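# Carry the masking tape roll to the next room's coffee table

## Task

Move the roll of masking tape onto the coffee table located in the adjoining room, and finish with the robot still upright and not leaning; a fall or a tilt counts as failure.

## Robot and tools

ROBOT. A LinearBot: an omnidirectional wheeled base with a column about 1.7 m tall. A carriage rides the column (lift_m) and carries a left and a right six-joint arm, each ending in a five-finger hand. The arm bases sit about 0.57 m + lift_m above the floor, and the carriage hangs about 0.15 m lower. A hand point reaches 0.78 m from its shoulder but only about 0.4 m below the arm base. Parked arm: joints 1-6 = 0, 0.05, 0.05, 1.45, 0, 0; both parked, the robot is about 0.85 m wide and 0.65 m long. Cameras: carriage_camera (fixed, facing forward, tilted about 20 degrees down), left_wrist_camera and right_wrist_camera (on the little-finger side, aimed at the hand point).

FRAMES. Base frame: origin on the floor below the base centre, x forward, y left, z up, metres. The left_hand and right_hand readings are hand points in this frame; true hands usually sit lower than reported, more at long reach. base_odometry is in the frame the base had at scene start; it counts wheel turns only, so slip and drift (a degree or two per turn) go unnoticed. Heading in rad, left positive, -3.142 to 3.142.

TOOLS.
move: one action. Optional keys:
- base: exactly one relative command, an offset from where the base last reported itself: translate_m (metres, forward +, -2 to 2), strafe_m (metres, left +, -2 to 2), or rotate_rad (radians, counter-clockwise/left +, -6.3 to 6.3).
- joints: a single dictionary covering both arms, keyed by name, holding absolute targets. lift_m 0 to 1 m. Per arm (left_/right_): joint1_rad -2.617 to 3.054 (arm swing about vertical, 0 forward, + left); joint2_rad 0 to 3.141 (shoulder: 0 upper arm back level, 1.57 up, 3.14 forward level); joint3_rad 0 to 3.141 (elbow, 0 folded, 3.14 straight); joint4_rad -1.57 to 1.57 (wrist pitch, + lifts fingertips); joint5_rad -1.57 to 1.57 (wrist yaw, + turns fingertips right); joint6_rad -2.094 to 2.094 (roll, + clockwise seen from forearm). Hand keys on a -1 to 1 scale: hand_little, hand_ring, hand_middle, hand_index, hand_thumb_bend (+1 straight/open, -1 curled/closed), hand_thumb_turn (+1 beside palm, -1 opposite the fingers), plus settings hand_force_limit (-1 about 0 N to +1 about 10 N, 15 N for thumb) and hand_speed (-0.96 to 1; full speed from +0.48). Scene starts at force limit 0, speed -0.8.
- speeds: per-action caps: translate_m, strafe_m 0.02-0.5 m/s; rotate_rad 0.05-1.57 rad/s; lift_m 0.02-0.27 m/s (default 0.25).
- min_time_s: 0.1-8 s, minimum duration for arm motions; 2 or more straightens hand paths and slows them. Too short a value can overshoot.
- cameras: list of names or ["all"]; [] none.
- blocking: true (default) waits for everything to rest; false returns in about 0.5 s while motion continues. A later move overrides only what it names.
A move with no action just reports state and images. No action runs past about 14-15 s (time_out).
wait: seconds 0-10, optional cameras; returns early when prior motions finish.
stop: brakes running motions (the base coasts a little first); braked parts read "stopped" and can still press.
zoom_image: camera plus region [x0, y0, x1, y1] in pixels from the image's top-left, at most 504 each way, on the newest image of that camera.
show_instructions: reference pages only.
finished_scene: ends the scene permanently (scene 1); the tape must stay on the table afterwards.

RESULTS. base_status and joint_status per motion: moving, done, off_target (resting short, maybe still pushing), not_followed (withheld by the self-collision check, shown as "joint command not followed"), contact_stop, time_out, limit_stop_at_motor_heat. An unrequested stop blocks the rest of that reply's move/wait/finished_scene calls. on_its_own lists what happened uncommanded; its "held at" is a target. motor_effort is percent of maximum, peak in brackets, fairly inaccurate. Joint torques are in N m, noisy and offset. <side>_hand_stopped_by gives six words (little, ring, middle, index, thumb_bend, thumb_turn): moving, target, force, stalled or fault. <side>_<motor>_load_n is fingertip force, positive when pushed open; a dropped object shows as loads near 0. MOTOR HOT appears at 75 °C; at 100 °C an OVER-TEMPERATURE FAULT drops that arm for 30-60 s, after which targets must be resent.

GRIPPING. A finger motor moves only when its target changes by 0.002 or more, and locks on reaching the target or the force limit. To grip harder, raise the force limit and send a more closed target. Close at hand_speed -0.94 or lower for a gentle grip. With the thumb turned in (thumb_turn -1) the hand wraps objects about 0.035-0.065 m thick; thumb tip and index pad can pinch light items up to 0.08 m. Fingers extend 0.06-0.07 m past the hand point; palm faces down when level with joints 5 and 6 at 0.

CAUTIONS. Motion continues while the operator deliberates, and stretched or loaded arms heat during that time; park arms when idle or driving. Drive slowly near furniture: default base speed makes any touch a hard hit, and contact stops can come late. After a stop, back off about 0.2 m along the way you came. Never reverse under a table edge into the column. Lowering the carriage onto something presses hard; use low lift speed. Arms have no contact stop and keep pressing. Keep arms apart: a moderate arm-on-arm press ends the scene; with joint 2 below 0.8, swinging joint 1 outward 0.5 rad or more can hit the column. Tipping risk grows with a high carriage, outstretched or loaded arms, sudden stops, or pulling on held things; a rising hand z with no command signals a lean. Avoid dropping the tape even a few millimetres, fast-swung loads, and excess finger force; set it down gently before opening the hand.

Each tool is called after "Request:" as name(argument=value, ...) on one line, values as JSON.

Reference images:

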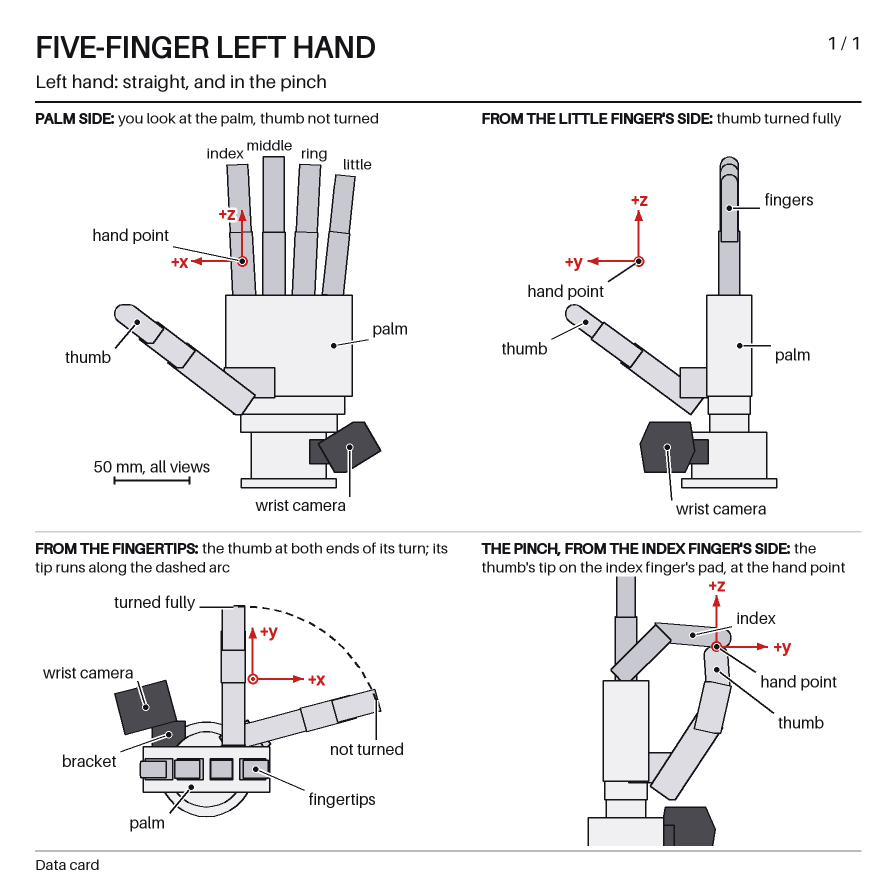

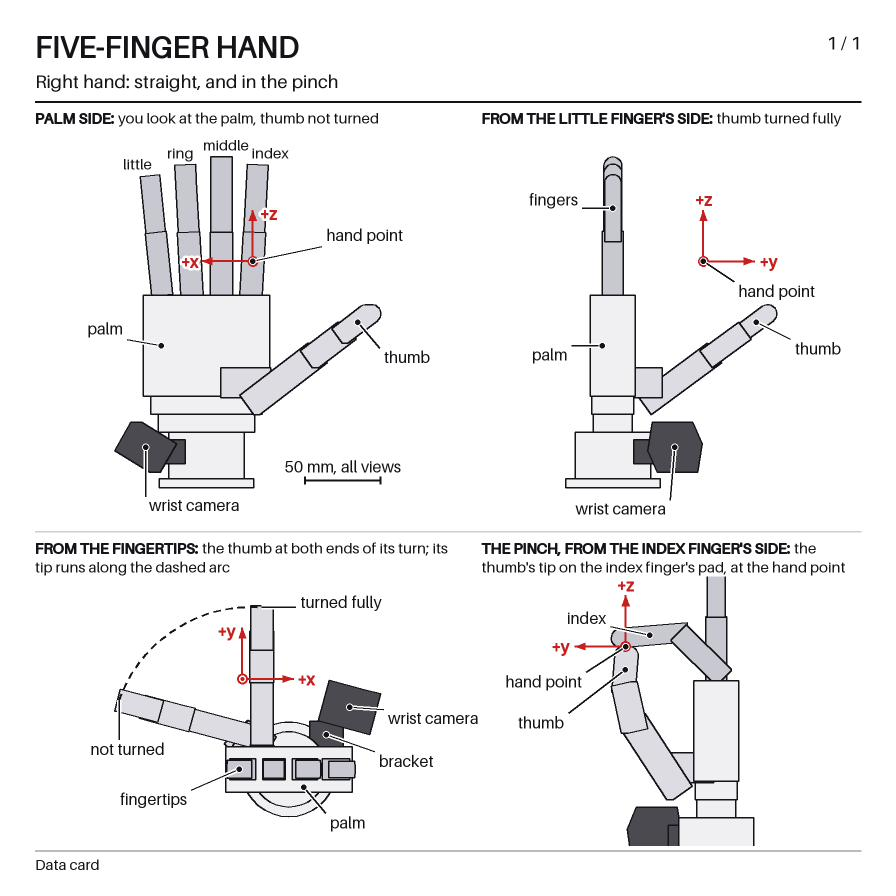

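## Session

Request:
move()

Scene clock: 0.00 s.
Joint torques (N m): no reading
base_odometry: x=+0.000 y=+0.000 heading=+0.000
base_status: not commanded
joint_positions: lift_m=+0.300 left_joint1_rad=-0.001 left_joint2_rad=+0.054 left_joint3_rad=+0.039 left_joint4_rad=+1.449 left_joint5_rad=+0.026 left_joint6_rad=+0.026 right_joint1_rad=-0.004 right_joint2_rad=+0.031 right_joint3_rad=+0.027 right_joint4_rad=+1.454 right_joint5_rad=+0.043 right_joint6_rad=-0.045 left_hand_little=+1.000 left_hand_ring=+1.000 left_hand_middle=+1.000 left_hand_index=+1.000 left_hand_thumb_turn=+1.000 left_hand_thumb_bend=+1.000 left_hand_force_limit=+0.000 left_hand_speed=-0.800 right_hand_little=+1.000 right_hand_ring=+1.000 right_hand_middle=+1.000 right_hand_index=+1.000 right_hand_thumb_turn=+1.000 right_hand_thumb_bend=+1.000 right_hand_force_limit=+0.000 right_hand_speed=-0.800
joint_status: not commanded
left_hand_stopped_by: target,target,target,target,target,target
right_hand_stopped_by: target,target,target,target,target,target
left_little_load_n: 0.0
left_ring_load_n: 0.0
left_middle_load_n: -0.5
left_index_load_n: 0.0
left_thumb_bend_load_n: 0.0
left_thumb_turn_load_n: 0.0
right_little_load_n: 0.0
right_ring_load_n: 0.0
right_middle_load_n: 0.0
right_index_load_n: 0.0
right_thumb_bend_load_n: 0.0
right_thumb_turn_load_n: 0.0
motor_effort: lift_m=+33 drive_wheels=+2
left_hand: x=+0.3273 y=+0.2811 z=+1.3022 quat_wxyz=(+0.713, -0.038, +0.058, -0.697) (m; base frame)
right_hand: x=+0.3230 y=-0.2962 z=+1.3024 quat_wxyz=(+0.687, -0.028, +0.057, -0.723) (m; base frame)
pictures: carriage_camera, left_wrist_camera, right_wrist_camera
Images, in order (width x height): carriage_camera 896x504, left_wrist_camera 896x504, right_wrist_camera 896x504.

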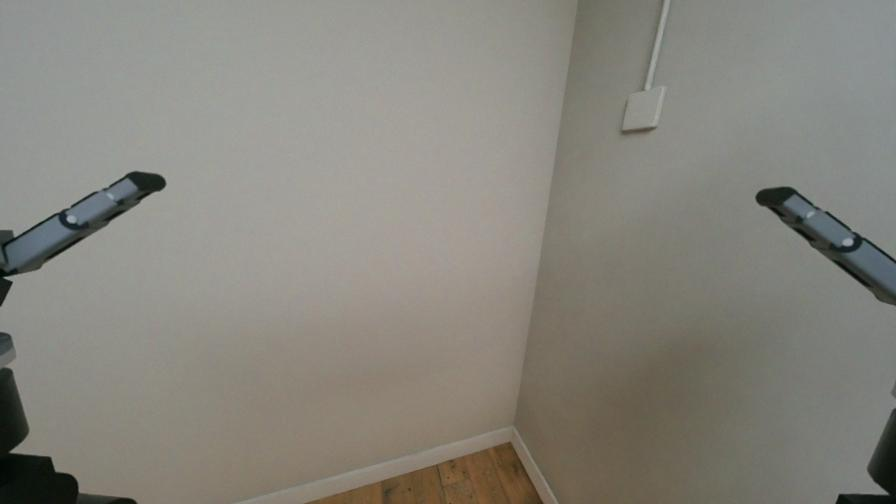

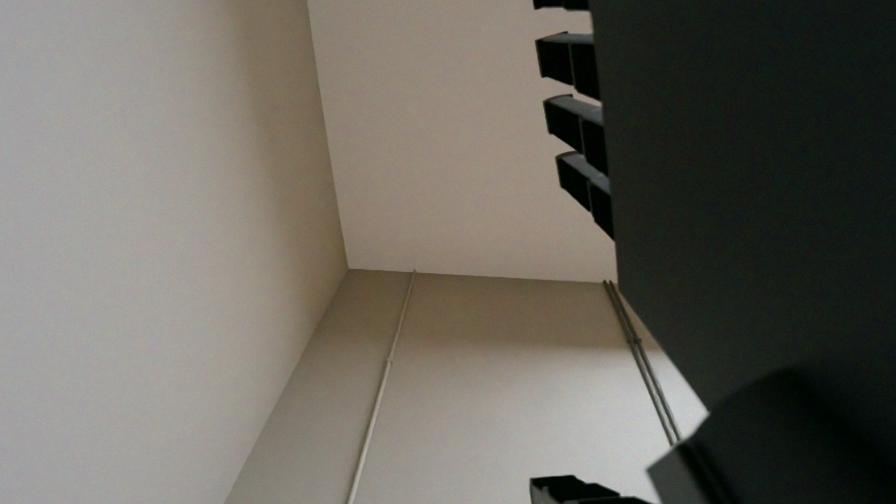

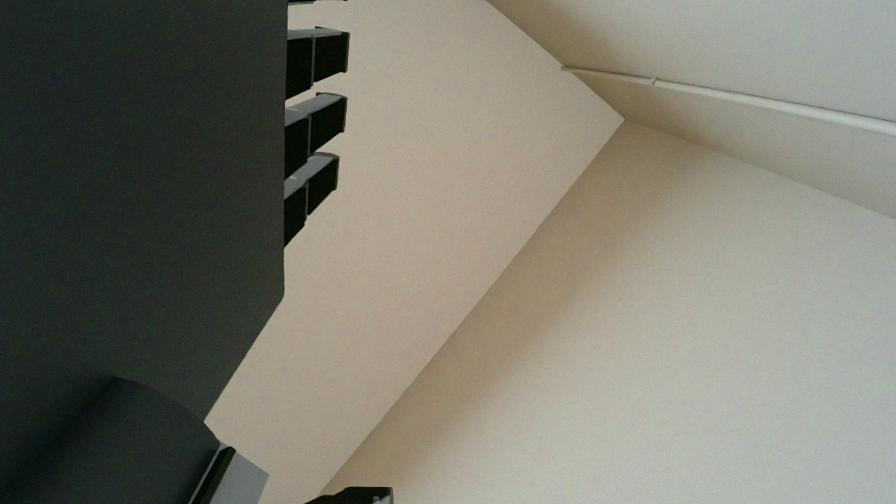

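Request:
move(base={"rotate_rad": 1.05}, speeds={"rotate_rad": 0.8}, cameras=["carriage_camera"])

Request:
move(base={"rotate_rad": 1.05}, speeds={"rotate_rad": 0.8}, cameras=["carriage_camera"])

Request:
move(base={"rotate_rad": 1.05}, speeds={"rotate_rad": 0.8}, cameras=["carriage_camera"])

Request:
move(base={"rotate_rad": 1.05}, speeds={"rotate_rad": 0.8}, cameras=["carriage_camera"])

Request:
move(base={"rotate_rad": 1.05}, speeds={"rotate_rad": 0.8}, cameras=["carriage_camera"])

Scene clock: 3.33 s.
Joint torques (N m): left_arm=[-0.72 3.74 5.37 -0.11 0.07 0.11] | right_arm=[0.03 3.59 5.93 0.06 -0.03 0.11]
move: done
base_odometry: x=+0.000 y=+0.000 heading=+1.049
base_status: done
joint_positions: lift_m=+0.300 left_joint1_rad=-0.001 left_joint2_rad=+0.054 left_joint3_rad=+0.039 left_joint4_rad=+1.448 left_joint5_rad=+0.026 left_joint6_rad=+0.026 right_joint1_rad=-0.004 right_joint2_rad=+0.031 right_joint3_rad=+0.027 right_joint4_rad=+1.455 right_joint5_rad=+0.043 right_joint6_rad=-0.045 left_hand_little=+1.000 left_hand_ring=+1.000 left_hand_middle=+1.000 left_hand_index=+1.000 left_hand_thumb_turn=+1.000 left_hand_thumb_bend=+1.000 left_hand_force_limit=+0.000 left_hand_speed=-0.800 right_hand_little=+1.000 right_hand_ring=+1.000 right_hand_middle=+1.000 right_hand_index=+1.000 right_hand_thumb_turn=+1.000 right_hand_thumb_bend=+1.000 right_hand_force_limit=+0.000 right_hand_speed=-0.800
joint_status: not commanded
left_hand_stopped_by: target,target,target,target,target,target
right_hand_stopped_by: target,target,target,target,target,target
left_little_load_n: 0.0
left_ring_load_n: 0.0
left_middle_load_n: 0.0
left_index_load_n: 0.0
left_thumb_bend_load_n: 0.0
left_thumb_turn_load_n: 0.0
right_little_load_n: 0.0
right_ring_load_n: 0.0
right_middle_load_n: 0.0
right_index_load_n: 0.0
right_thumb_bend_load_n: 0.0
right_thumb_turn_load_n: 0.0
motor_effort: lift_m=+33(33) drive_wheels=+8(15)
left_hand: x=+0.3275 y=+0.2811 z=+1.3021 quat_wxyz=(+0.713, -0.039, +0.059, -0.697)
right_hand: x=+0.3229 y=-0.2962 z=+1.3024 quat_wxyz=(+0.687, -0.028, +0.057, -0.723)
Images, in order (width x height): carriage_camera 896x504.

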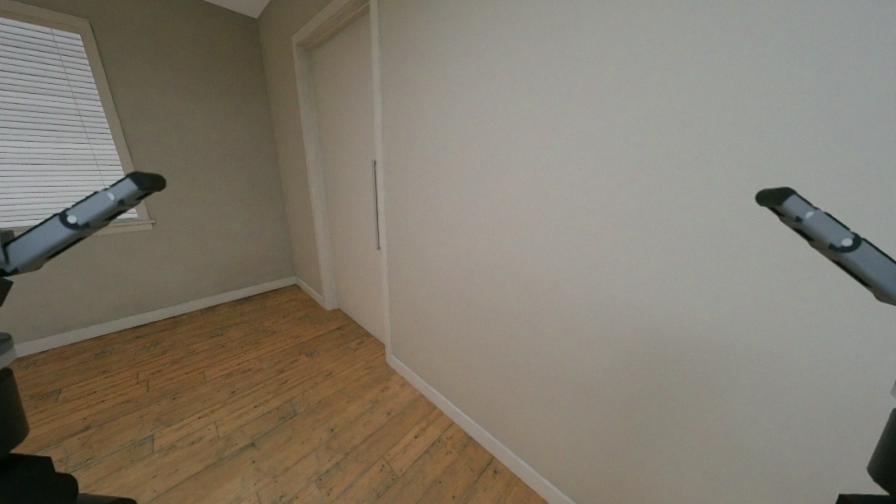

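Scene clock: 5.97 s.
Joint torques (N m): left_arm=[-0.73 3.82 5.48 -0.1 0.06 0.11] | right_arm=[0.01 3.55 5.82 0.08 -0.03 0.11]
move: done
base_odometry: x=+0.000 y=+0.000 heading=+2.099
base_status: done
joint_positions: lift_m=+0.300 left_joint1_rad=-0.001 left_joint2_rad=+0.054 left_joint3_rad=+0.039 left_joint4_rad=+1.447 left_joint5_rad=+0.026 left_joint6_rad=+0.026 right_joint1_rad=-0.004 right_joint2_rad=+0.031 right_joint3_rad=+0.027 right_joint4_rad=+1.455 right_joint5_rad=+0.043 right_joint6_rad=-0.045 left_hand_little=+1.000 left_hand_ring=+1.000 left_hand_middle=+1.000 left_hand_index=+1.000 left_hand_thumb_turn=+1.000 left_hand_thumb_bend=+1.000 left_hand_force_limit=+0.000 left_hand_speed=-0.800 right_hand_little=+1.000 right_hand_ring=+1.000 right_hand_middle=+1.000 right_hand_index=+1.000 right_hand_thumb_turn=+1.000 right_hand_thumb_bend=+1.000 right_hand_force_limit=+0.000 right_hand_speed=-0.800
joint_status: not commanded
left_hand_stopped_by: target,target,target,target,target,target
right_hand_stopped_by: target,target,target,target,target,target
left_little_load_n: 0.0
left_ring_load_n: 0.0
left_middle_load_n: 0.0
left_index_load_n: 0.0
left_thumb_bend_load_n: 0.0
left_thumb_turn_load_n: 0.0
right_little_load_n: 0.0
right_ring_load_n: 0.0
right_middle_load_n: 0.0
right_index_load_n: 0.0
right_thumb_bend_load_n: 0.0
right_thumb_turn_load_n: 0.0
motor_effort: lift_m=+33(33) drive_wheels=+8(13)
left_hand: x=+0.3276 y=+0.2811 z=+1.3021 quat_wxyz=(+0.713, -0.039, +0.059, -0.697)
right_hand: x=+0.3228 y=-0.2962 z=+1.3025 quat_wxyz=(+0.687, -0.028, +0.057, -0.723)
Images, in order (width x height): carriage_camera 896x504.

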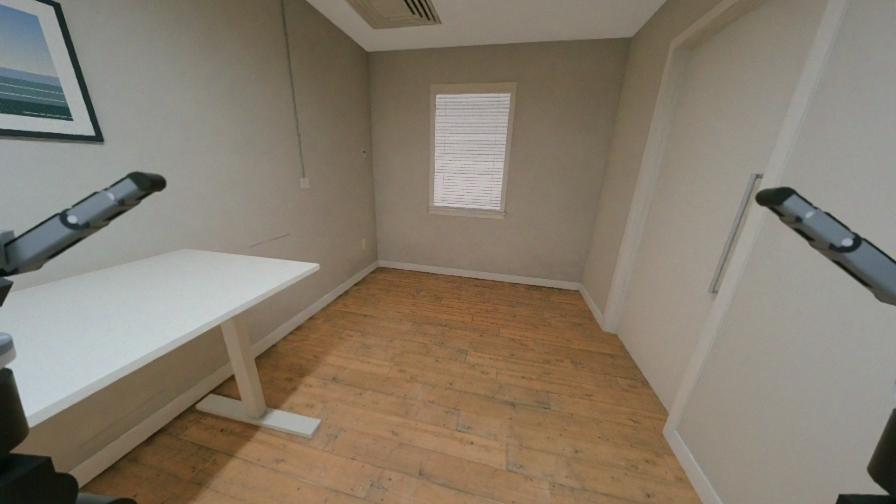

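Scene clock: 8.60 s.
Joint torques (N m): left_arm=[-0.72 3.75 5.42 -0.11 0.07 0.11] | right_arm=[0.01 3.6 5.85 0.03 -0.03 0.11]
move: done
base_odometry: x=+0.000 y=+0.000 heading=-3.135
base_status: done
joint_positions: lift_m=+0.300 left_joint1_rad=-0.001 left_joint2_rad=+0.054 left_joint3_rad=+0.039 left_joint4_rad=+1.447 left_joint5_rad=+0.026 left_joint6_rad=+0.026 right_joint1_rad=-0.004 right_joint2_rad=+0.031 right_joint3_rad=+0.027 right_joint4_rad=+1.456 right_joint5_rad=+0.043 right_joint6_rad=-0.045 left_hand_little=+1.000 left_hand_ring=+1.000 left_hand_middle=+1.000 left_hand_index=+1.000 left_hand_thumb_turn=+1.000 left_hand_thumb_bend=+1.000 left_hand_force_limit=+0.000 left_hand_speed=-0.800 right_hand_little=+1.000 right_hand_ring=+1.000 right_hand_middle=+1.000 right_hand_index=+1.000 right_hand_thumb_turn=+1.000 right_hand_thumb_bend=+1.000 right_hand_force_limit=+0.000 right_hand_speed=-0.800
joint_status: not commanded
left_hand_stopped_by: target,target,target,target,target,target
right_hand_stopped_by: target,target,target,target,target,target
left_little_load_n: 0.0
left_ring_load_n: 0.0
left_middle_load_n: 0.0
left_index_load_n: 0.0
left_thumb_bend_load_n: 0.0
left_thumb_turn_load_n: 0.5
right_little_load_n: 0.0
right_ring_load_n: 0.0
right_middle_load_n: 0.0
right_index_load_n: 0.0
right_thumb_bend_load_n: 0.0
right_thumb_turn_load_n: 0.0
motor_effort: lift_m=+33(33) drive_wheels=+8(13)
left_hand: x=+0.3278 y=+0.2811 z=+1.3020 quat_wxyz=(+0.713, -0.039, +0.059, -0.697)
right_hand: x=+0.3227 y=-0.2962 z=+1.3025 quat_wxyz=(+0.687, -0.028, +0.057, -0.723)
Images, in order (width x height): carriage_camera 896x504.

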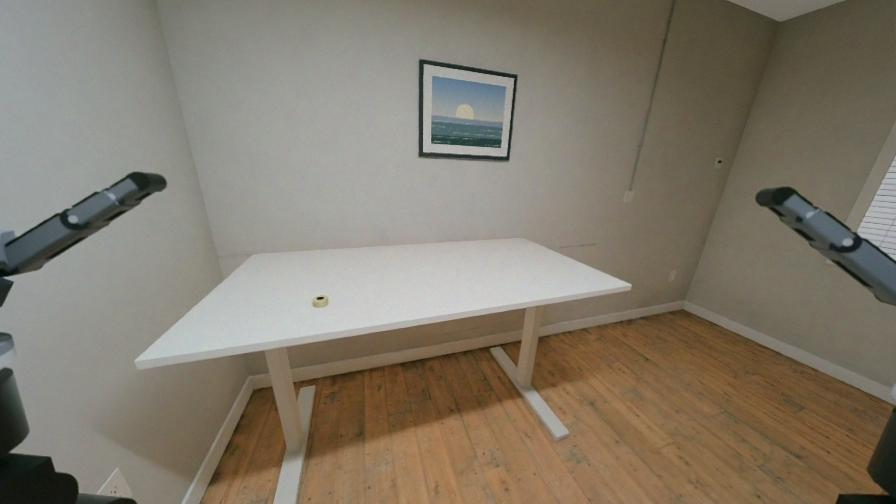

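Scene clock: 11.23 s.
Joint torques (N m): left_arm=[-0.73 3.62 5.34 -0.09 0.07 0.11] | right_arm=[0.02 3.62 5.94 0.04 -0.03 0.1]
move: done
base_odometry: x=+0.000 y=+0.000 heading=-2.086
base_status: done
joint_positions: lift_m=+0.300 left_joint1_rad=-0.001 left_joint2_rad=+0.054 left_joint3_rad=+0.039 left_joint4_rad=+1.446 left_joint5_rad=+0.026 left_joint6_rad=+0.026 right_joint1_rad=-0.004 right_joint2_rad=+0.031 right_joint3_rad=+0.027 right_joint4_rad=+1.456 right_joint5_rad=+0.043 right_joint6_rad=-0.045 left_hand_little=+1.000 left_hand_ring=+1.000 left_hand_middle=+1.000 left_hand_index=+1.000 left_hand_thumb_turn=+1.000 left_hand_thumb_bend=+1.000 left_hand_force_limit=+0.000 left_hand_speed=-0.800 right_hand_little=+1.000 right_hand_ring=+1.000 right_hand_middle=+1.000 right_hand_index=+1.000 right_hand_thumb_turn=+1.000 right_hand_thumb_bend=+1.000 right_hand_force_limit=+0.000 right_hand_speed=-0.800
joint_status: not commanded
left_hand_stopped_by: target,target,target,target,target,target
right_hand_stopped_by: target,target,target,target,target,target
left_little_load_n: 0.0
left_ring_load_n: 0.0
left_middle_load_n: 0.0
left_index_load_n: 0.0
left_thumb_bend_load_n: 0.0
left_thumb_turn_load_n: 0.0
right_little_load_n: 0.0
right_ring_load_n: -0.5
right_middle_load_n: 0.0
right_index_load_n: 0.0
right_thumb_bend_load_n: 0.0
right_thumb_turn_load_n: 0.0
motor_effort: lift_m=+33(33) drive_wheels=+8(13)
left_hand: x=+0.3279 y=+0.2811 z=+1.3020 quat_wxyz=(+0.713, -0.039, +0.059, -0.697)
right_hand: x=+0.3227 y=-0.2962 z=+1.3025 quat_wxyz=(+0.687, -0.028, +0.057, -0.723)
Images, in order (width x height): carriage_camera 896x504.

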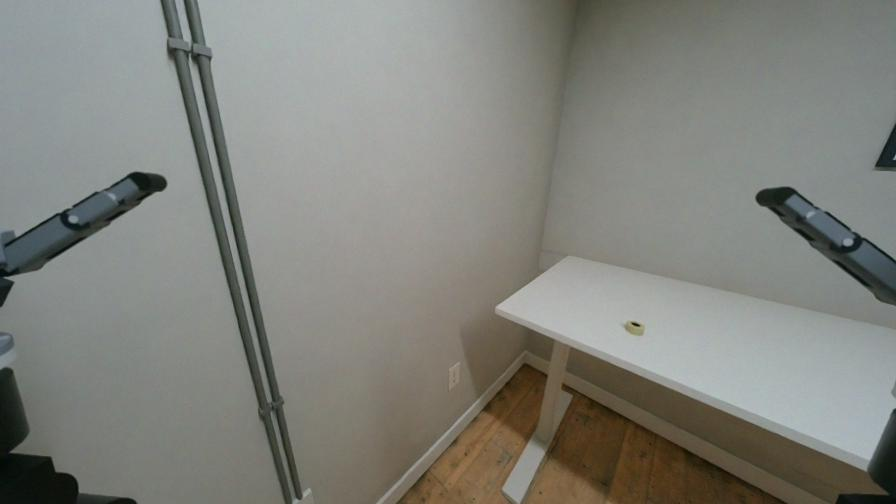

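Scene clock: 13.87 s.
Joint torques (N m): left_arm=[-0.73 3.78 5.41 -0.08 0.06 0.11] | right_arm=[0.03 3.6 5.9 0.01 -0.03 0.1]
move: done
base_odometry: x=+0.000 y=+0.000 heading=-1.036
base_status: done
joint_positions: lift_m=+0.300 left_joint1_rad=-0.001 left_joint2_rad=+0.054 left_joint3_rad=+0.039 left_joint4_rad=+1.446 left_joint5_rad=+0.026 left_joint6_rad=+0.026 right_joint1_rad=-0.004 right_joint2_rad=+0.031 right_joint3_rad=+0.027 right_joint4_rad=+1.456 right_joint5_rad=+0.043 right_joint6_rad=-0.045 left_hand_little=+1.000 left_hand_ring=+1.000 left_hand_middle=+1.000 left_hand_index=+1.000 left_hand_thumb_turn=+1.000 left_hand_thumb_bend=+1.000 left_hand_force_limit=+0.000 left_hand_speed=-0.800 right_hand_little=+1.000 right_hand_ring=+1.000 right_hand_middle=+1.000 right_hand_index=+1.000 right_hand_thumb_turn=+1.000 right_hand_thumb_bend=+1.000 right_hand_force_limit=+0.000 right_hand_speed=-0.800
joint_status: not commanded
left_hand_stopped_by: target,target,target,target,target,target
right_hand_stopped_by: target,target,target,target,target,target
left_little_load_n: 0.0
left_ring_load_n: 0.0
left_middle_load_n: 0.0
left_index_load_n: 0.0
left_thumb_bend_load_n: 0.0
left_thumb_turn_load_n: 0.0
right_little_load_n: 0.0
right_ring_load_n: 0.0
right_middle_load_n: 0.0
right_index_load_n: 0.0
right_thumb_bend_load_n: 0.0
right_thumb_turn_load_n: 0.0
motor_effort: lift_m=+33(33) drive_wheels=+8(13)
left_hand: x=+0.3280 y=+0.2811 z=+1.3019 quat_wxyz=(+0.713, -0.039, +0.059, -0.697)
right_hand: x=+0.3226 y=-0.2962 z=+1.3025 quat_wxyz=(+0.687, -0.028, +0.057, -0.723)
Images, in order (width x height): carriage_camera 896x504.

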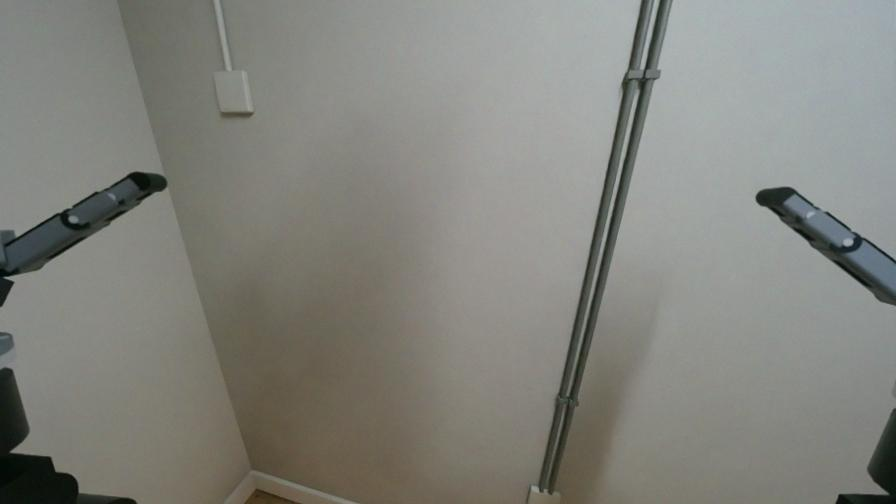

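Request:
move(base={"rotate_rad": 1.39}, speeds={"rotate_rad": 1.0})

Request:
move(base={"strafe_m": 1.6}, speeds={"strafe_m": 0.3}, cameras=["carriage_camera"])

Scene clock: 23.77 s.
Joint torques (N m): left_arm=[-0.72 3.73 5.49 -0.09 0.07 0.11] | right_arm=[0.02 3.64 5.78 0.06 -0.03 0.11]
move: done
base_odometry: x=+0.000 y=+0.000 heading=+0.353
base_status: done
joint_positions: lift_m=+0.300 left_joint1_rad=-0.001 left_joint2_rad=+0.054 left_joint3_rad=+0.039 left_joint4_rad=+1.445 left_joint5_rad=+0.026 left_joint6_rad=+0.026 right_joint1_rad=-0.004 right_joint2_rad=+0.031 right_joint3_rad=+0.027 right_joint4_rad=+1.455 right_joint5_rad=+0.043 right_joint6_rad=-0.045 left_hand_little=+1.000 left_hand_ring=+1.000 left_hand_middle=+1.000 left_hand_index=+1.000 left_hand_thumb_turn=+1.000 left_hand_thumb_bend=+1.000 left_hand_force_limit=+0.000 left_hand_speed=-0.800 right_hand_little=+1.000 right_hand_ring=+1.000 right_hand_middle=+1.000 right_hand_index=+1.000 right_hand_thumb_turn=+1.000 right_hand_thumb_bend=+1.000 right_hand_force_limit=+0.000 right_hand_speed=-0.800
joint_status: not commanded
left_hand_stopped_by: target,target,target,target,target,target
right_hand_stopped_by: target,target,target,target,target,target
left_little_load_n: 0.0
left_ring_load_n: 0.0
left_middle_load_n: 0.0
left_index_load_n: 0.0
left_thumb_bend_load_n: 0.0
left_thumb_turn_load_n: 0.0
right_little_load_n: 0.0
right_ring_load_n: 0.0
right_middle_load_n: 0.0
right_index_load_n: 0.0
right_thumb_bend_load_n: 0.0
right_thumb_turn_load_n: 0.0
motor_effort: lift_m=+33(33) drive_wheels=+8(14)
left_hand: x=+0.3281 y=+0.2811 z=+1.3019 quat_wxyz=(+0.713, -0.039, +0.059, -0.697)
right_hand: x=+0.3228 y=-0.2962 z=+1.3025 quat_wxyz=(+0.687, -0.028, +0.057, -0.723)
pictures: none

Scene clock: 30.60 s.
Joint torques (N m): left_arm=[-0.72 3.81 5.37 -0.09 0.08 0.11] | right_arm=[0.03 3.71 5.85 0.05 -0.04 0.1]
move: done
base_odometry: x=-0.556 y=+1.500 heading=+0.355
base_status: done
joint_positions: lift_m=+0.300 left_joint1_rad=-0.001 left_joint2_rad=+0.054 left_joint3_rad=+0.039 left_joint4_rad=+1.445 left_joint5_rad=+0.026 left_joint6_rad=+0.026 right_joint1_rad=-0.004 right_joint2_rad=+0.031 right_joint3_rad=+0.027 right_joint4_rad=+1.455 right_joint5_rad=+0.043 right_joint6_rad=-0.045 left_hand_little=+1.000 left_hand_ring=+1.000 left_hand_middle=+1.000 left_hand_index=+1.000 left_hand_thumb_turn=+1.000 left_hand_thumb_bend=+1.000 left_hand_force_limit=+0.000 left_hand_speed=-0.800 right_hand_little=+1.000 right_hand_ring=+1.000 right_hand_middle=+1.000 right_hand_index=+1.000 right_hand_thumb_turn=+1.000 right_hand_thumb_bend=+1.000 right_hand_force_limit=+0.000 right_hand_speed=-0.800
joint_status: not commanded
left_hand_stopped_by: target,target,target,target,target,target
right_hand_stopped_by: target,target,target,target,target,target
left_little_load_n: 0.5
left_ring_load_n: 0.0
left_middle_load_n: 0.0
left_index_load_n: -0.5
left_thumb_bend_load_n: 0.5
left_thumb_turn_load_n: 0.0
right_little_load_n: 0.0
right_ring_load_n: 0.0
right_middle_load_n: 0.0
right_index_load_n: 0.0
right_thumb_bend_load_n: 0.0
right_thumb_turn_load_n: 0.0
motor_effort: lift_m=+33(33) drive_wheels=-5(19)
left_hand: x=+0.3281 y=+0.2811 z=+1.3019 quat_wxyz=(+0.713, -0.039, +0.059, -0.697)
right_hand: x=+0.3228 y=-0.2962 z=+1.3025 quat_wxyz=(+0.687, -0.028, +0.057, -0.723)
Images, in order (width x height): carriage_camera 896x504.

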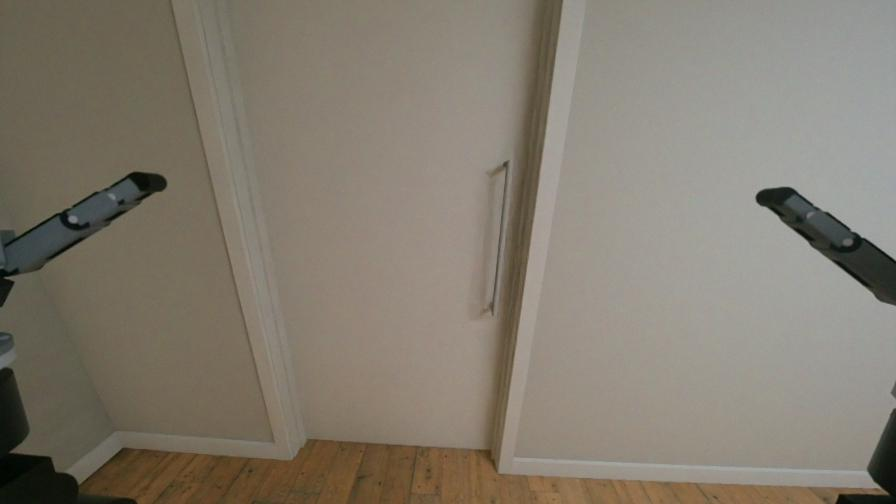

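Request:
zoom_image(camera="carriage_camera", region=[400, 100, 640, 400])

Request:
zoom_image(camera="carriage_camera", region=[160, 0, 340, 200])

Request:
zoom_image(camera="carriage_camera", region=[230, 350, 560, 504])

Scaled by 1.680 from the camera's image (finer frame: 1280x720).

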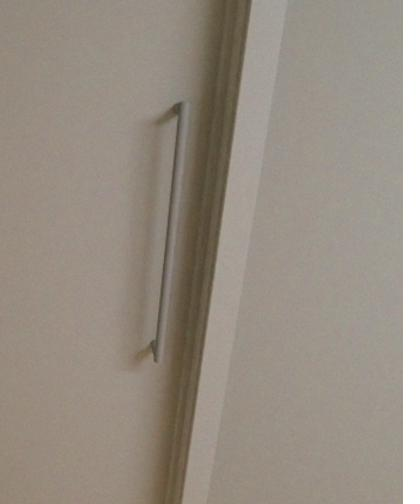

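Scaled by 2.520 from the camera's image (finer frame: 1280x720).

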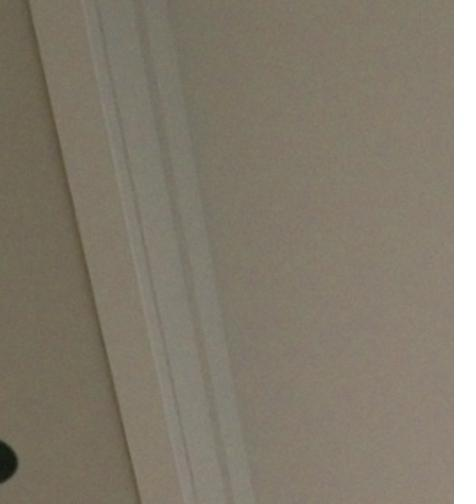

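Scaled by 1.527 from the camera's image (finer frame: 1280x720).

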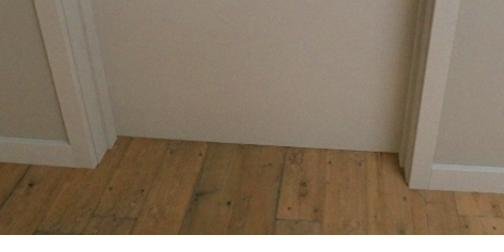

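Request:
move(base={"strafe_m": -0.1}, joints={"right_joint2_rad": 1.0, "right_joint3_rad": 1.6, "right_joint4_rad": -0.6, "right_joint5_rad": 0, "right_joint6_rad": 1.57, "right_hand_thumb_turn": -1}, min_time_s=3, cameras=["all"])

Scene clock: 44.07 s.
Joint torques (N m): left_arm=[-0.76 3.81 5.39 -0.1 0.06 0.1] | right_arm=[0.02 -0.66 7.9 1.76 -0.17 0.28]
move: done
base_odometry: x=-0.522 y=+1.407 heading=+0.355
base_status: done
joint_positions: lift_m=+0.300 left_joint1_rad=-0.001 left_joint2_rad=+0.054 left_joint3_rad=+0.039 left_joint4_rad=+1.446 left_joint5_rad=+0.027 left_joint6_rad=+0.026 right_joint1_rad=-0.004 right_joint2_rad=+0.995 right_joint3_rad=+1.576 right_joint4_rad=-0.597 right_joint5_rad=+0.015 right_joint6_rad=+1.558 left_hand_little=+1.000 left_hand_ring=+1.000 left_hand_middle=+1.000 left_hand_index=+1.000 left_hand_thumb_turn=+1.000 left_hand_thumb_bend=+1.000 left_hand_force_limit=+0.000 left_hand_speed=-0.800 right_hand_little=+1.000 right_hand_ring=+1.000 right_hand_middle=+1.000 right_hand_index=+1.000 right_hand_thumb_turn=-1.000 right_hand_thumb_bend=+1.000 right_hand_force_limit=+0.000 right_hand_speed=-0.800
joint_status: all done
left_hand_stopped_by: target,target,target,target,target,target
right_hand_stopped_by: target,target,target,target,target,target
left_little_load_n: -0.5
left_ring_load_n: 0.0
left_middle_load_n: 0.0
left_index_load_n: 0.0
left_thumb_bend_load_n: 0.0
left_thumb_turn_load_n: 0.0
right_little_load_n: 0.5
right_ring_load_n: 0.0
right_middle_load_n: 0.0
right_index_load_n: 0.0
right_thumb_bend_load_n: 0.0
right_thumb_turn_load_n: 0.0
motor_effort: lift_m=+33(33) drive_wheels=-4(12)
left_hand: x=+0.3280 y=+0.2811 z=+1.3019 quat_wxyz=(+0.713, -0.039, +0.059, -0.697)
right_hand: x=+0.5462 y=-0.2590 z=+1.4068 quat_wxyz=(+0.701, +0.002, +0.713, -0.011)
pictures: carriage_camera, left_wrist_camera, right_wrist_camera
Images, in order (width x height): carriage_camera 896x504, left_wrist_camera 896x504, right_wrist_camera 896x504.

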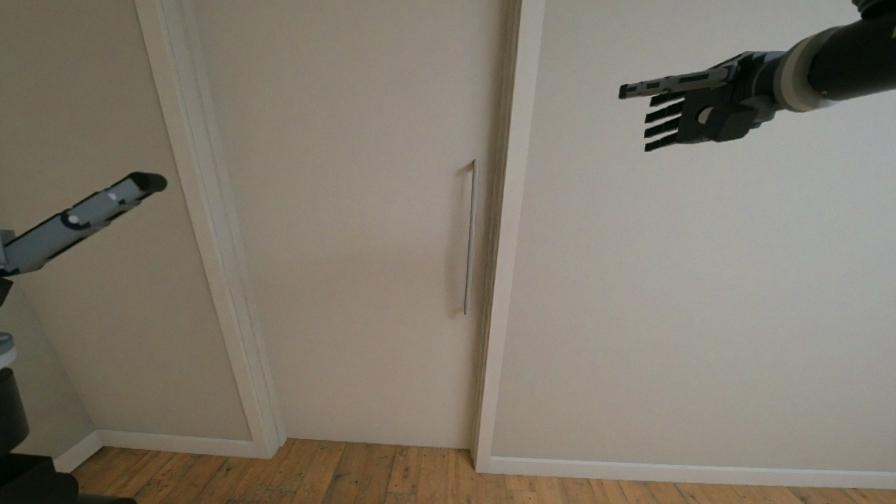

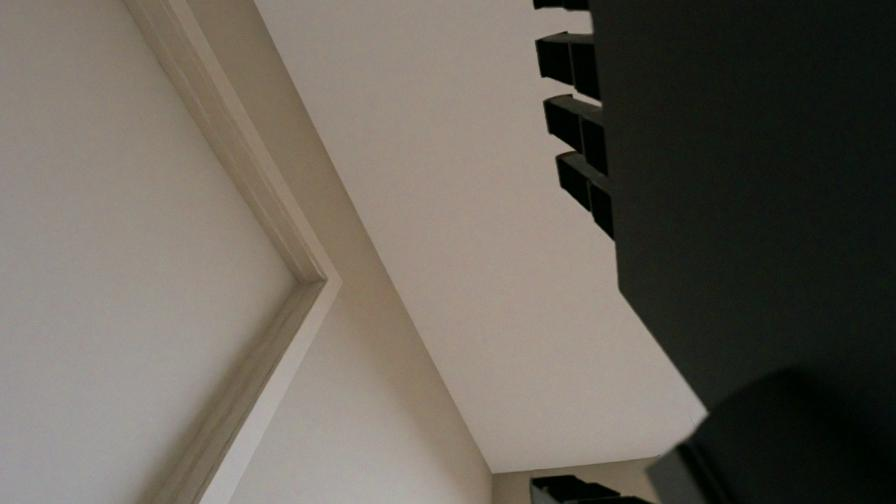

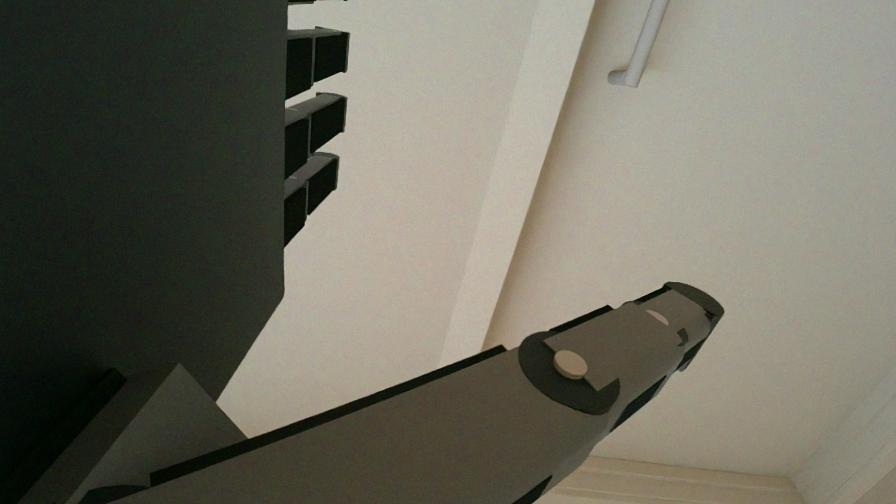

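Request:
zoom_image(camera="left_wrist_camera", region=[100, 0, 400, 360])

Request:
zoom_image(camera="right_wrist_camera", region=[440, 0, 700, 260])

Request:
zoom_image(camera="right_wrist_camera", region=[500, 380, 896, 504])

Scaled by 1.400 from the camera's image (finer frame: 1280x720).

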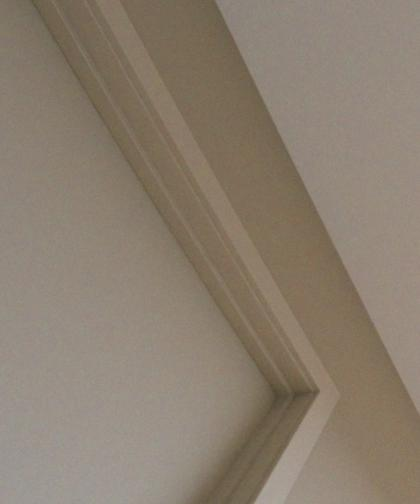

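Scaled by 1.938 from the camera's image (finer frame: 1280x720).

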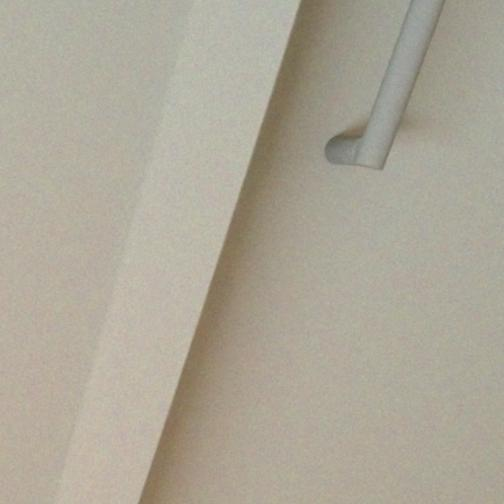

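Scaled by 1.273 from the camera's image (finer frame: 1280x720).

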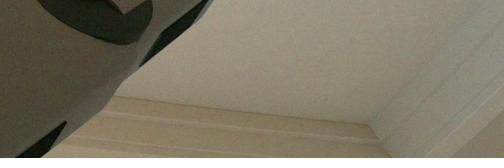

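Request:
move(joints={"right_joint2_rad": 2.2, "right_joint3_rad": 1.6, "right_joint4_rad": 0.6, "right_joint5_rad": 0, "right_joint6_rad": 1.57, "right_hand_thumb_turn": 1, "right_hand_index": -1, "right_hand_middle": -1, "right_hand_ring": -1, "right_hand_little": -1}, min_time_s=3, cameras=["carriage_camera", "right_wrist_camera"])

Scene clock: 54.30 s.
Joint torques (N m): left_arm=[-0.75 3.82 5.38 -0.1 0.06 0.11] | right_arm=[0.05 -11.92 9.1 1.98 -0.16 0.28]
move: done
base_odometry: x=-0.522 y=+1.407 heading=+0.355
base_status: not commanded
joint_positions: lift_m=+0.300 left_joint1_rad=-0.001 left_joint2_rad=+0.054 left_joint3_rad=+0.039 left_joint4_rad=+1.446 left_joint5_rad=+0.027 left_joint6_rad=+0.026 right_joint1_rad=-0.004 right_joint2_rad=+2.193 right_joint3_rad=+1.578 right_joint4_rad=+0.579 right_joint5_rad=+0.014 right_joint6_rad=+1.558 left_hand_little=+1.000 left_hand_ring=+1.000 left_hand_middle=+1.000 left_hand_index=+1.000 left_hand_thumb_turn=+1.000 left_hand_thumb_bend=+1.000 left_hand_force_limit=+0.000 left_hand_speed=-0.800 right_hand_little=-1.000 right_hand_ring=-1.000 right_hand_middle=-1.000 right_hand_index=-1.000 right_hand_thumb_turn=+1.000 right_hand_thumb_bend=+1.000 right_hand_force_limit=+0.000 right_hand_speed=-0.800
joint_status: all done
left_hand_stopped_by: target,target,target,target,target,target
right_hand_stopped_by: target,target,target,target,target,target
left_little_load_n: 0.0
left_ring_load_n: 0.0
left_middle_load_n: 0.0
left_index_load_n: 0.0
left_thumb_bend_load_n: 0.0
left_thumb_turn_load_n: 0.0
right_little_load_n: 0.0
right_ring_load_n: 0.0
right_middle_load_n: 0.0
right_index_load_n: 0.0
right_thumb_bend_load_n: 0.0
right_thumb_turn_load_n: 0.0
motor_effort: lift_m=+33(33) drive_wheels=-4(4)
left_hand: x=+0.3280 y=+0.2811 z=+1.3019 quat_wxyz=(+0.713, -0.039, +0.059, -0.697)
right_hand: x=+0.9069 y=-0.2602 z=+1.1177 quat_wxyz=(+0.694, +0.002, +0.720, -0.011)
Images, in order (width x height): carriage_camera 896x504, right_wrist_camera 896x504.

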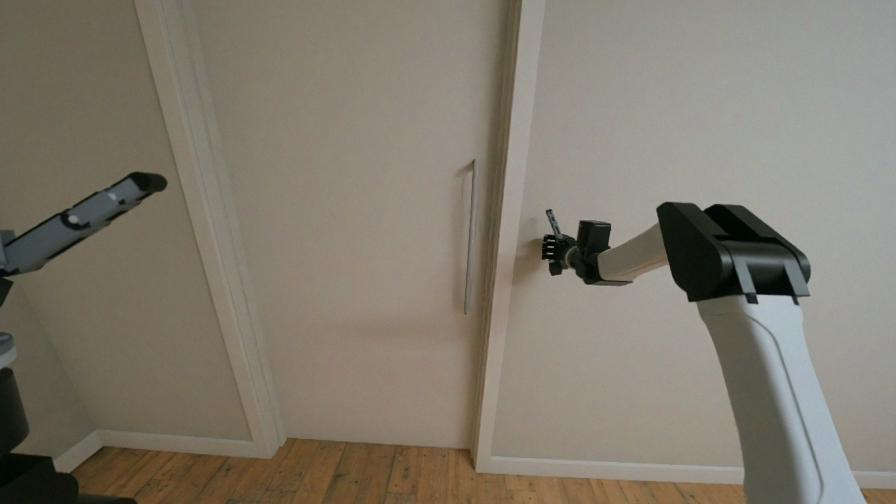

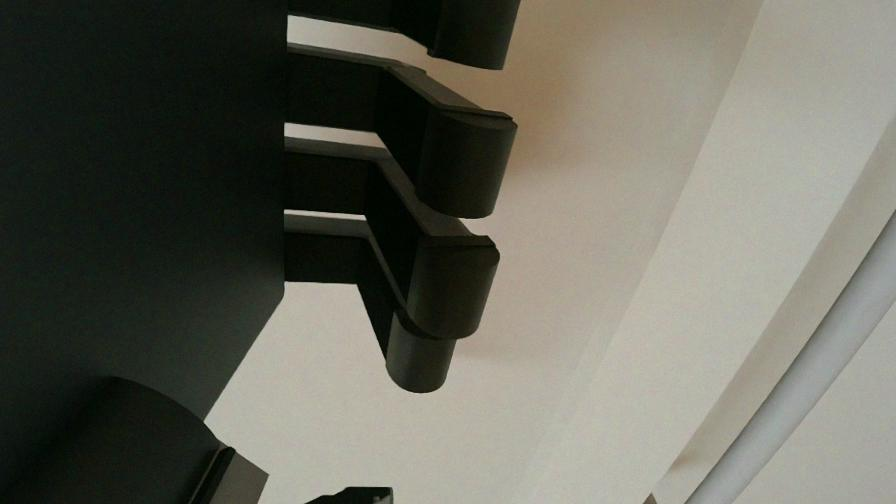

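Request:
move(base={"translate_m": -0.12}, speeds={"translate_m": 0.2})

Request:
move(base={"strafe_m": 0.36}, speeds={"strafe_m": 0.25}, cameras=["carriage_camera", "right_wrist_camera"])

Scene clock: 57.90 s.
Joint torques (N m): left_arm=[-0.73 3.77 5.48 -0.1 0.06 0.11] | right_arm=[0.05 -12.26 8.92 1.9 -0.15 0.29]
move: done
base_odometry: x=-0.634 y=+1.365 heading=+0.355
base_status: done
joint_positions: lift_m=+0.300 left_joint1_rad=-0.001 left_joint2_rad=+0.054 left_joint3_rad=+0.039 left_joint4_rad=+1.448 left_joint5_rad=+0.027 left_joint6_rad=+0.026 right_joint1_rad=-0.004 right_joint2_rad=+2.195 right_joint3_rad=+1.578 right_joint4_rad=+0.588 right_joint5_rad=+0.013 right_joint6_rad=+1.558 left_hand_little=+1.000 left_hand_ring=+1.000 left_hand_middle=+1.000 left_hand_index=+1.000 left_hand_thumb_turn=+1.000 left_hand_thumb_bend=+1.000 left_hand_force_limit=+0.000 left_hand_speed=-0.800 right_hand_little=-1.000 right_hand_ring=-1.000 right_hand_middle=-1.000 right_hand_index=-1.000 right_hand_thumb_turn=+1.000 right_hand_thumb_bend=+1.000 right_hand_force_limit=+0.000 right_hand_speed=-0.800
joint_status: not commanded
left_hand_stopped_by: target,target,target,target,target,target
right_hand_stopped_by: target,target,target,target,target,target
left_little_load_n: 0.0
left_ring_load_n: 0.0
left_middle_load_n: 0.0
left_index_load_n: 0.0
left_thumb_bend_load_n: 0.0
left_thumb_turn_load_n: 0.0
right_little_load_n: -0.5
right_ring_load_n: 0.0
right_middle_load_n: 0.0
right_index_load_n: 0.0
right_thumb_bend_load_n: 0.0
right_thumb_turn_load_n: 0.0
motor_effort: lift_m=+33(33) drive_wheels=+1(12)
left_hand: x=+0.3274 y=+0.2811 z=+1.3022 quat_wxyz=(+0.714, -0.038, +0.058, -0.697)
right_hand: x=+0.9070 y=-0.2601 z=+1.1187 quat_wxyz=(+0.697, +0.001, +0.717, -0.010)
pictures: none

Scene clock: 60.63 s.
Joint torques (N m): left_arm=[-0.77 3.79 5.35 -0.13 0.04 0.11] | right_arm=[0.03 -12.23 9.25 1.89 -0.14 0.29]
move: done
base_odometry: x=-0.760 y=+1.703 heading=+0.355
base_status: done
joint_positions: lift_m=+0.300 left_joint1_rad=-0.001 left_joint2_rad=+0.054 left_joint3_rad=+0.039 left_joint4_rad=+1.448 left_joint5_rad=+0.027 left_joint6_rad=+0.026 right_joint1_rad=-0.003 right_joint2_rad=+2.195 right_joint3_rad=+1.578 right_joint4_rad=+0.589 right_joint5_rad=+0.010 right_joint6_rad=+1.558 left_hand_little=+1.000 left_hand_ring=+1.000 left_hand_middle=+1.000 left_hand_index=+1.000 left_hand_thumb_turn=+1.000 left_hand_thumb_bend=+1.000 left_hand_force_limit=+0.000 left_hand_speed=-0.800 right_hand_little=-1.000 right_hand_ring=-1.000 right_hand_middle=-1.000 right_hand_index=-1.000 right_hand_thumb_turn=+1.000 right_hand_thumb_bend=+1.000 right_hand_force_limit=+0.000 right_hand_speed=-0.800
joint_status: not commanded
left_hand_stopped_by: target,target,target,target,target,target
right_hand_stopped_by: target,target,target,target,target,target
left_little_load_n: 0.0
left_ring_load_n: 0.0
left_middle_load_n: 0.0
left_index_load_n: 0.0
left_thumb_bend_load_n: 0.0
left_thumb_turn_load_n: 0.0
right_little_load_n: 0.0
right_ring_load_n: 0.0
right_middle_load_n: 0.0
right_index_load_n: 0.0
right_thumb_bend_load_n: 0.0
right_thumb_turn_load_n: -0.5
motor_effort: lift_m=+33(33) drive_wheels=+0(10)
left_hand: x=+0.3274 y=+0.2811 z=+1.3022 quat_wxyz=(+0.714, -0.038, +0.058, -0.697)
right_hand: x=+0.9068 y=-0.2590 z=+1.1189 quat_wxyz=(+0.697, +0.000, +0.717, -0.009)
Images, in order (width x height): carriage_camera 896x504, right_wrist_camera 896x504.

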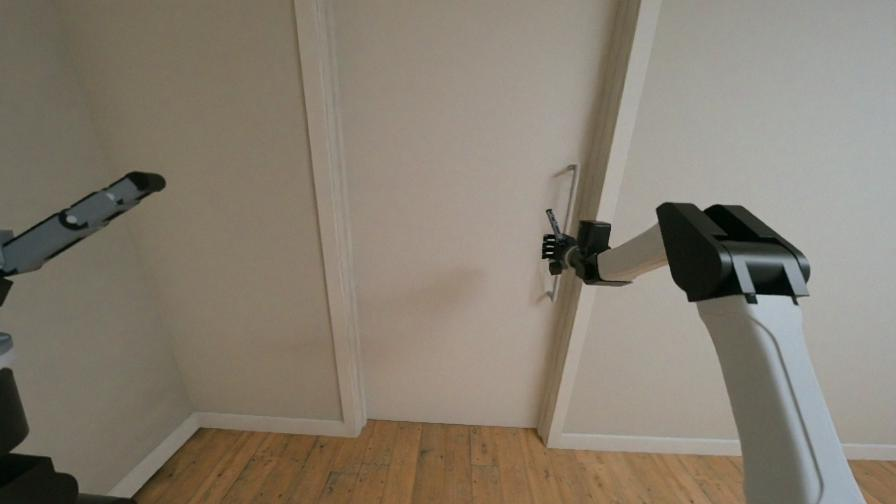

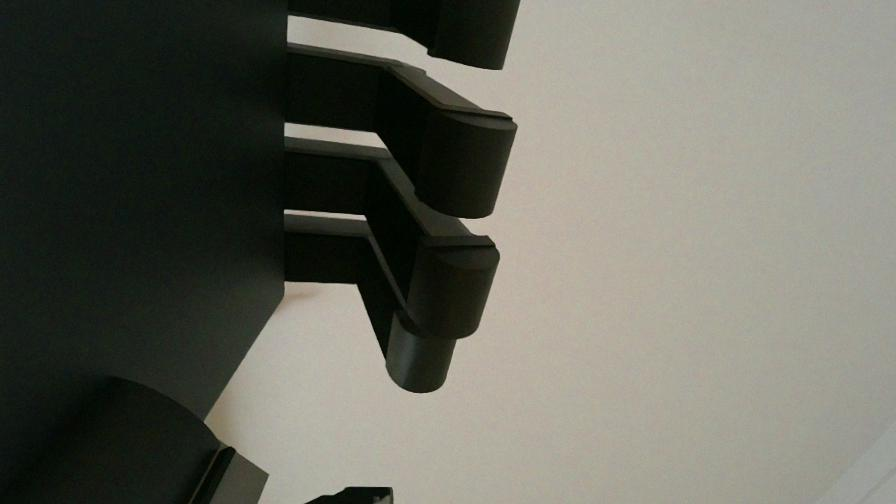

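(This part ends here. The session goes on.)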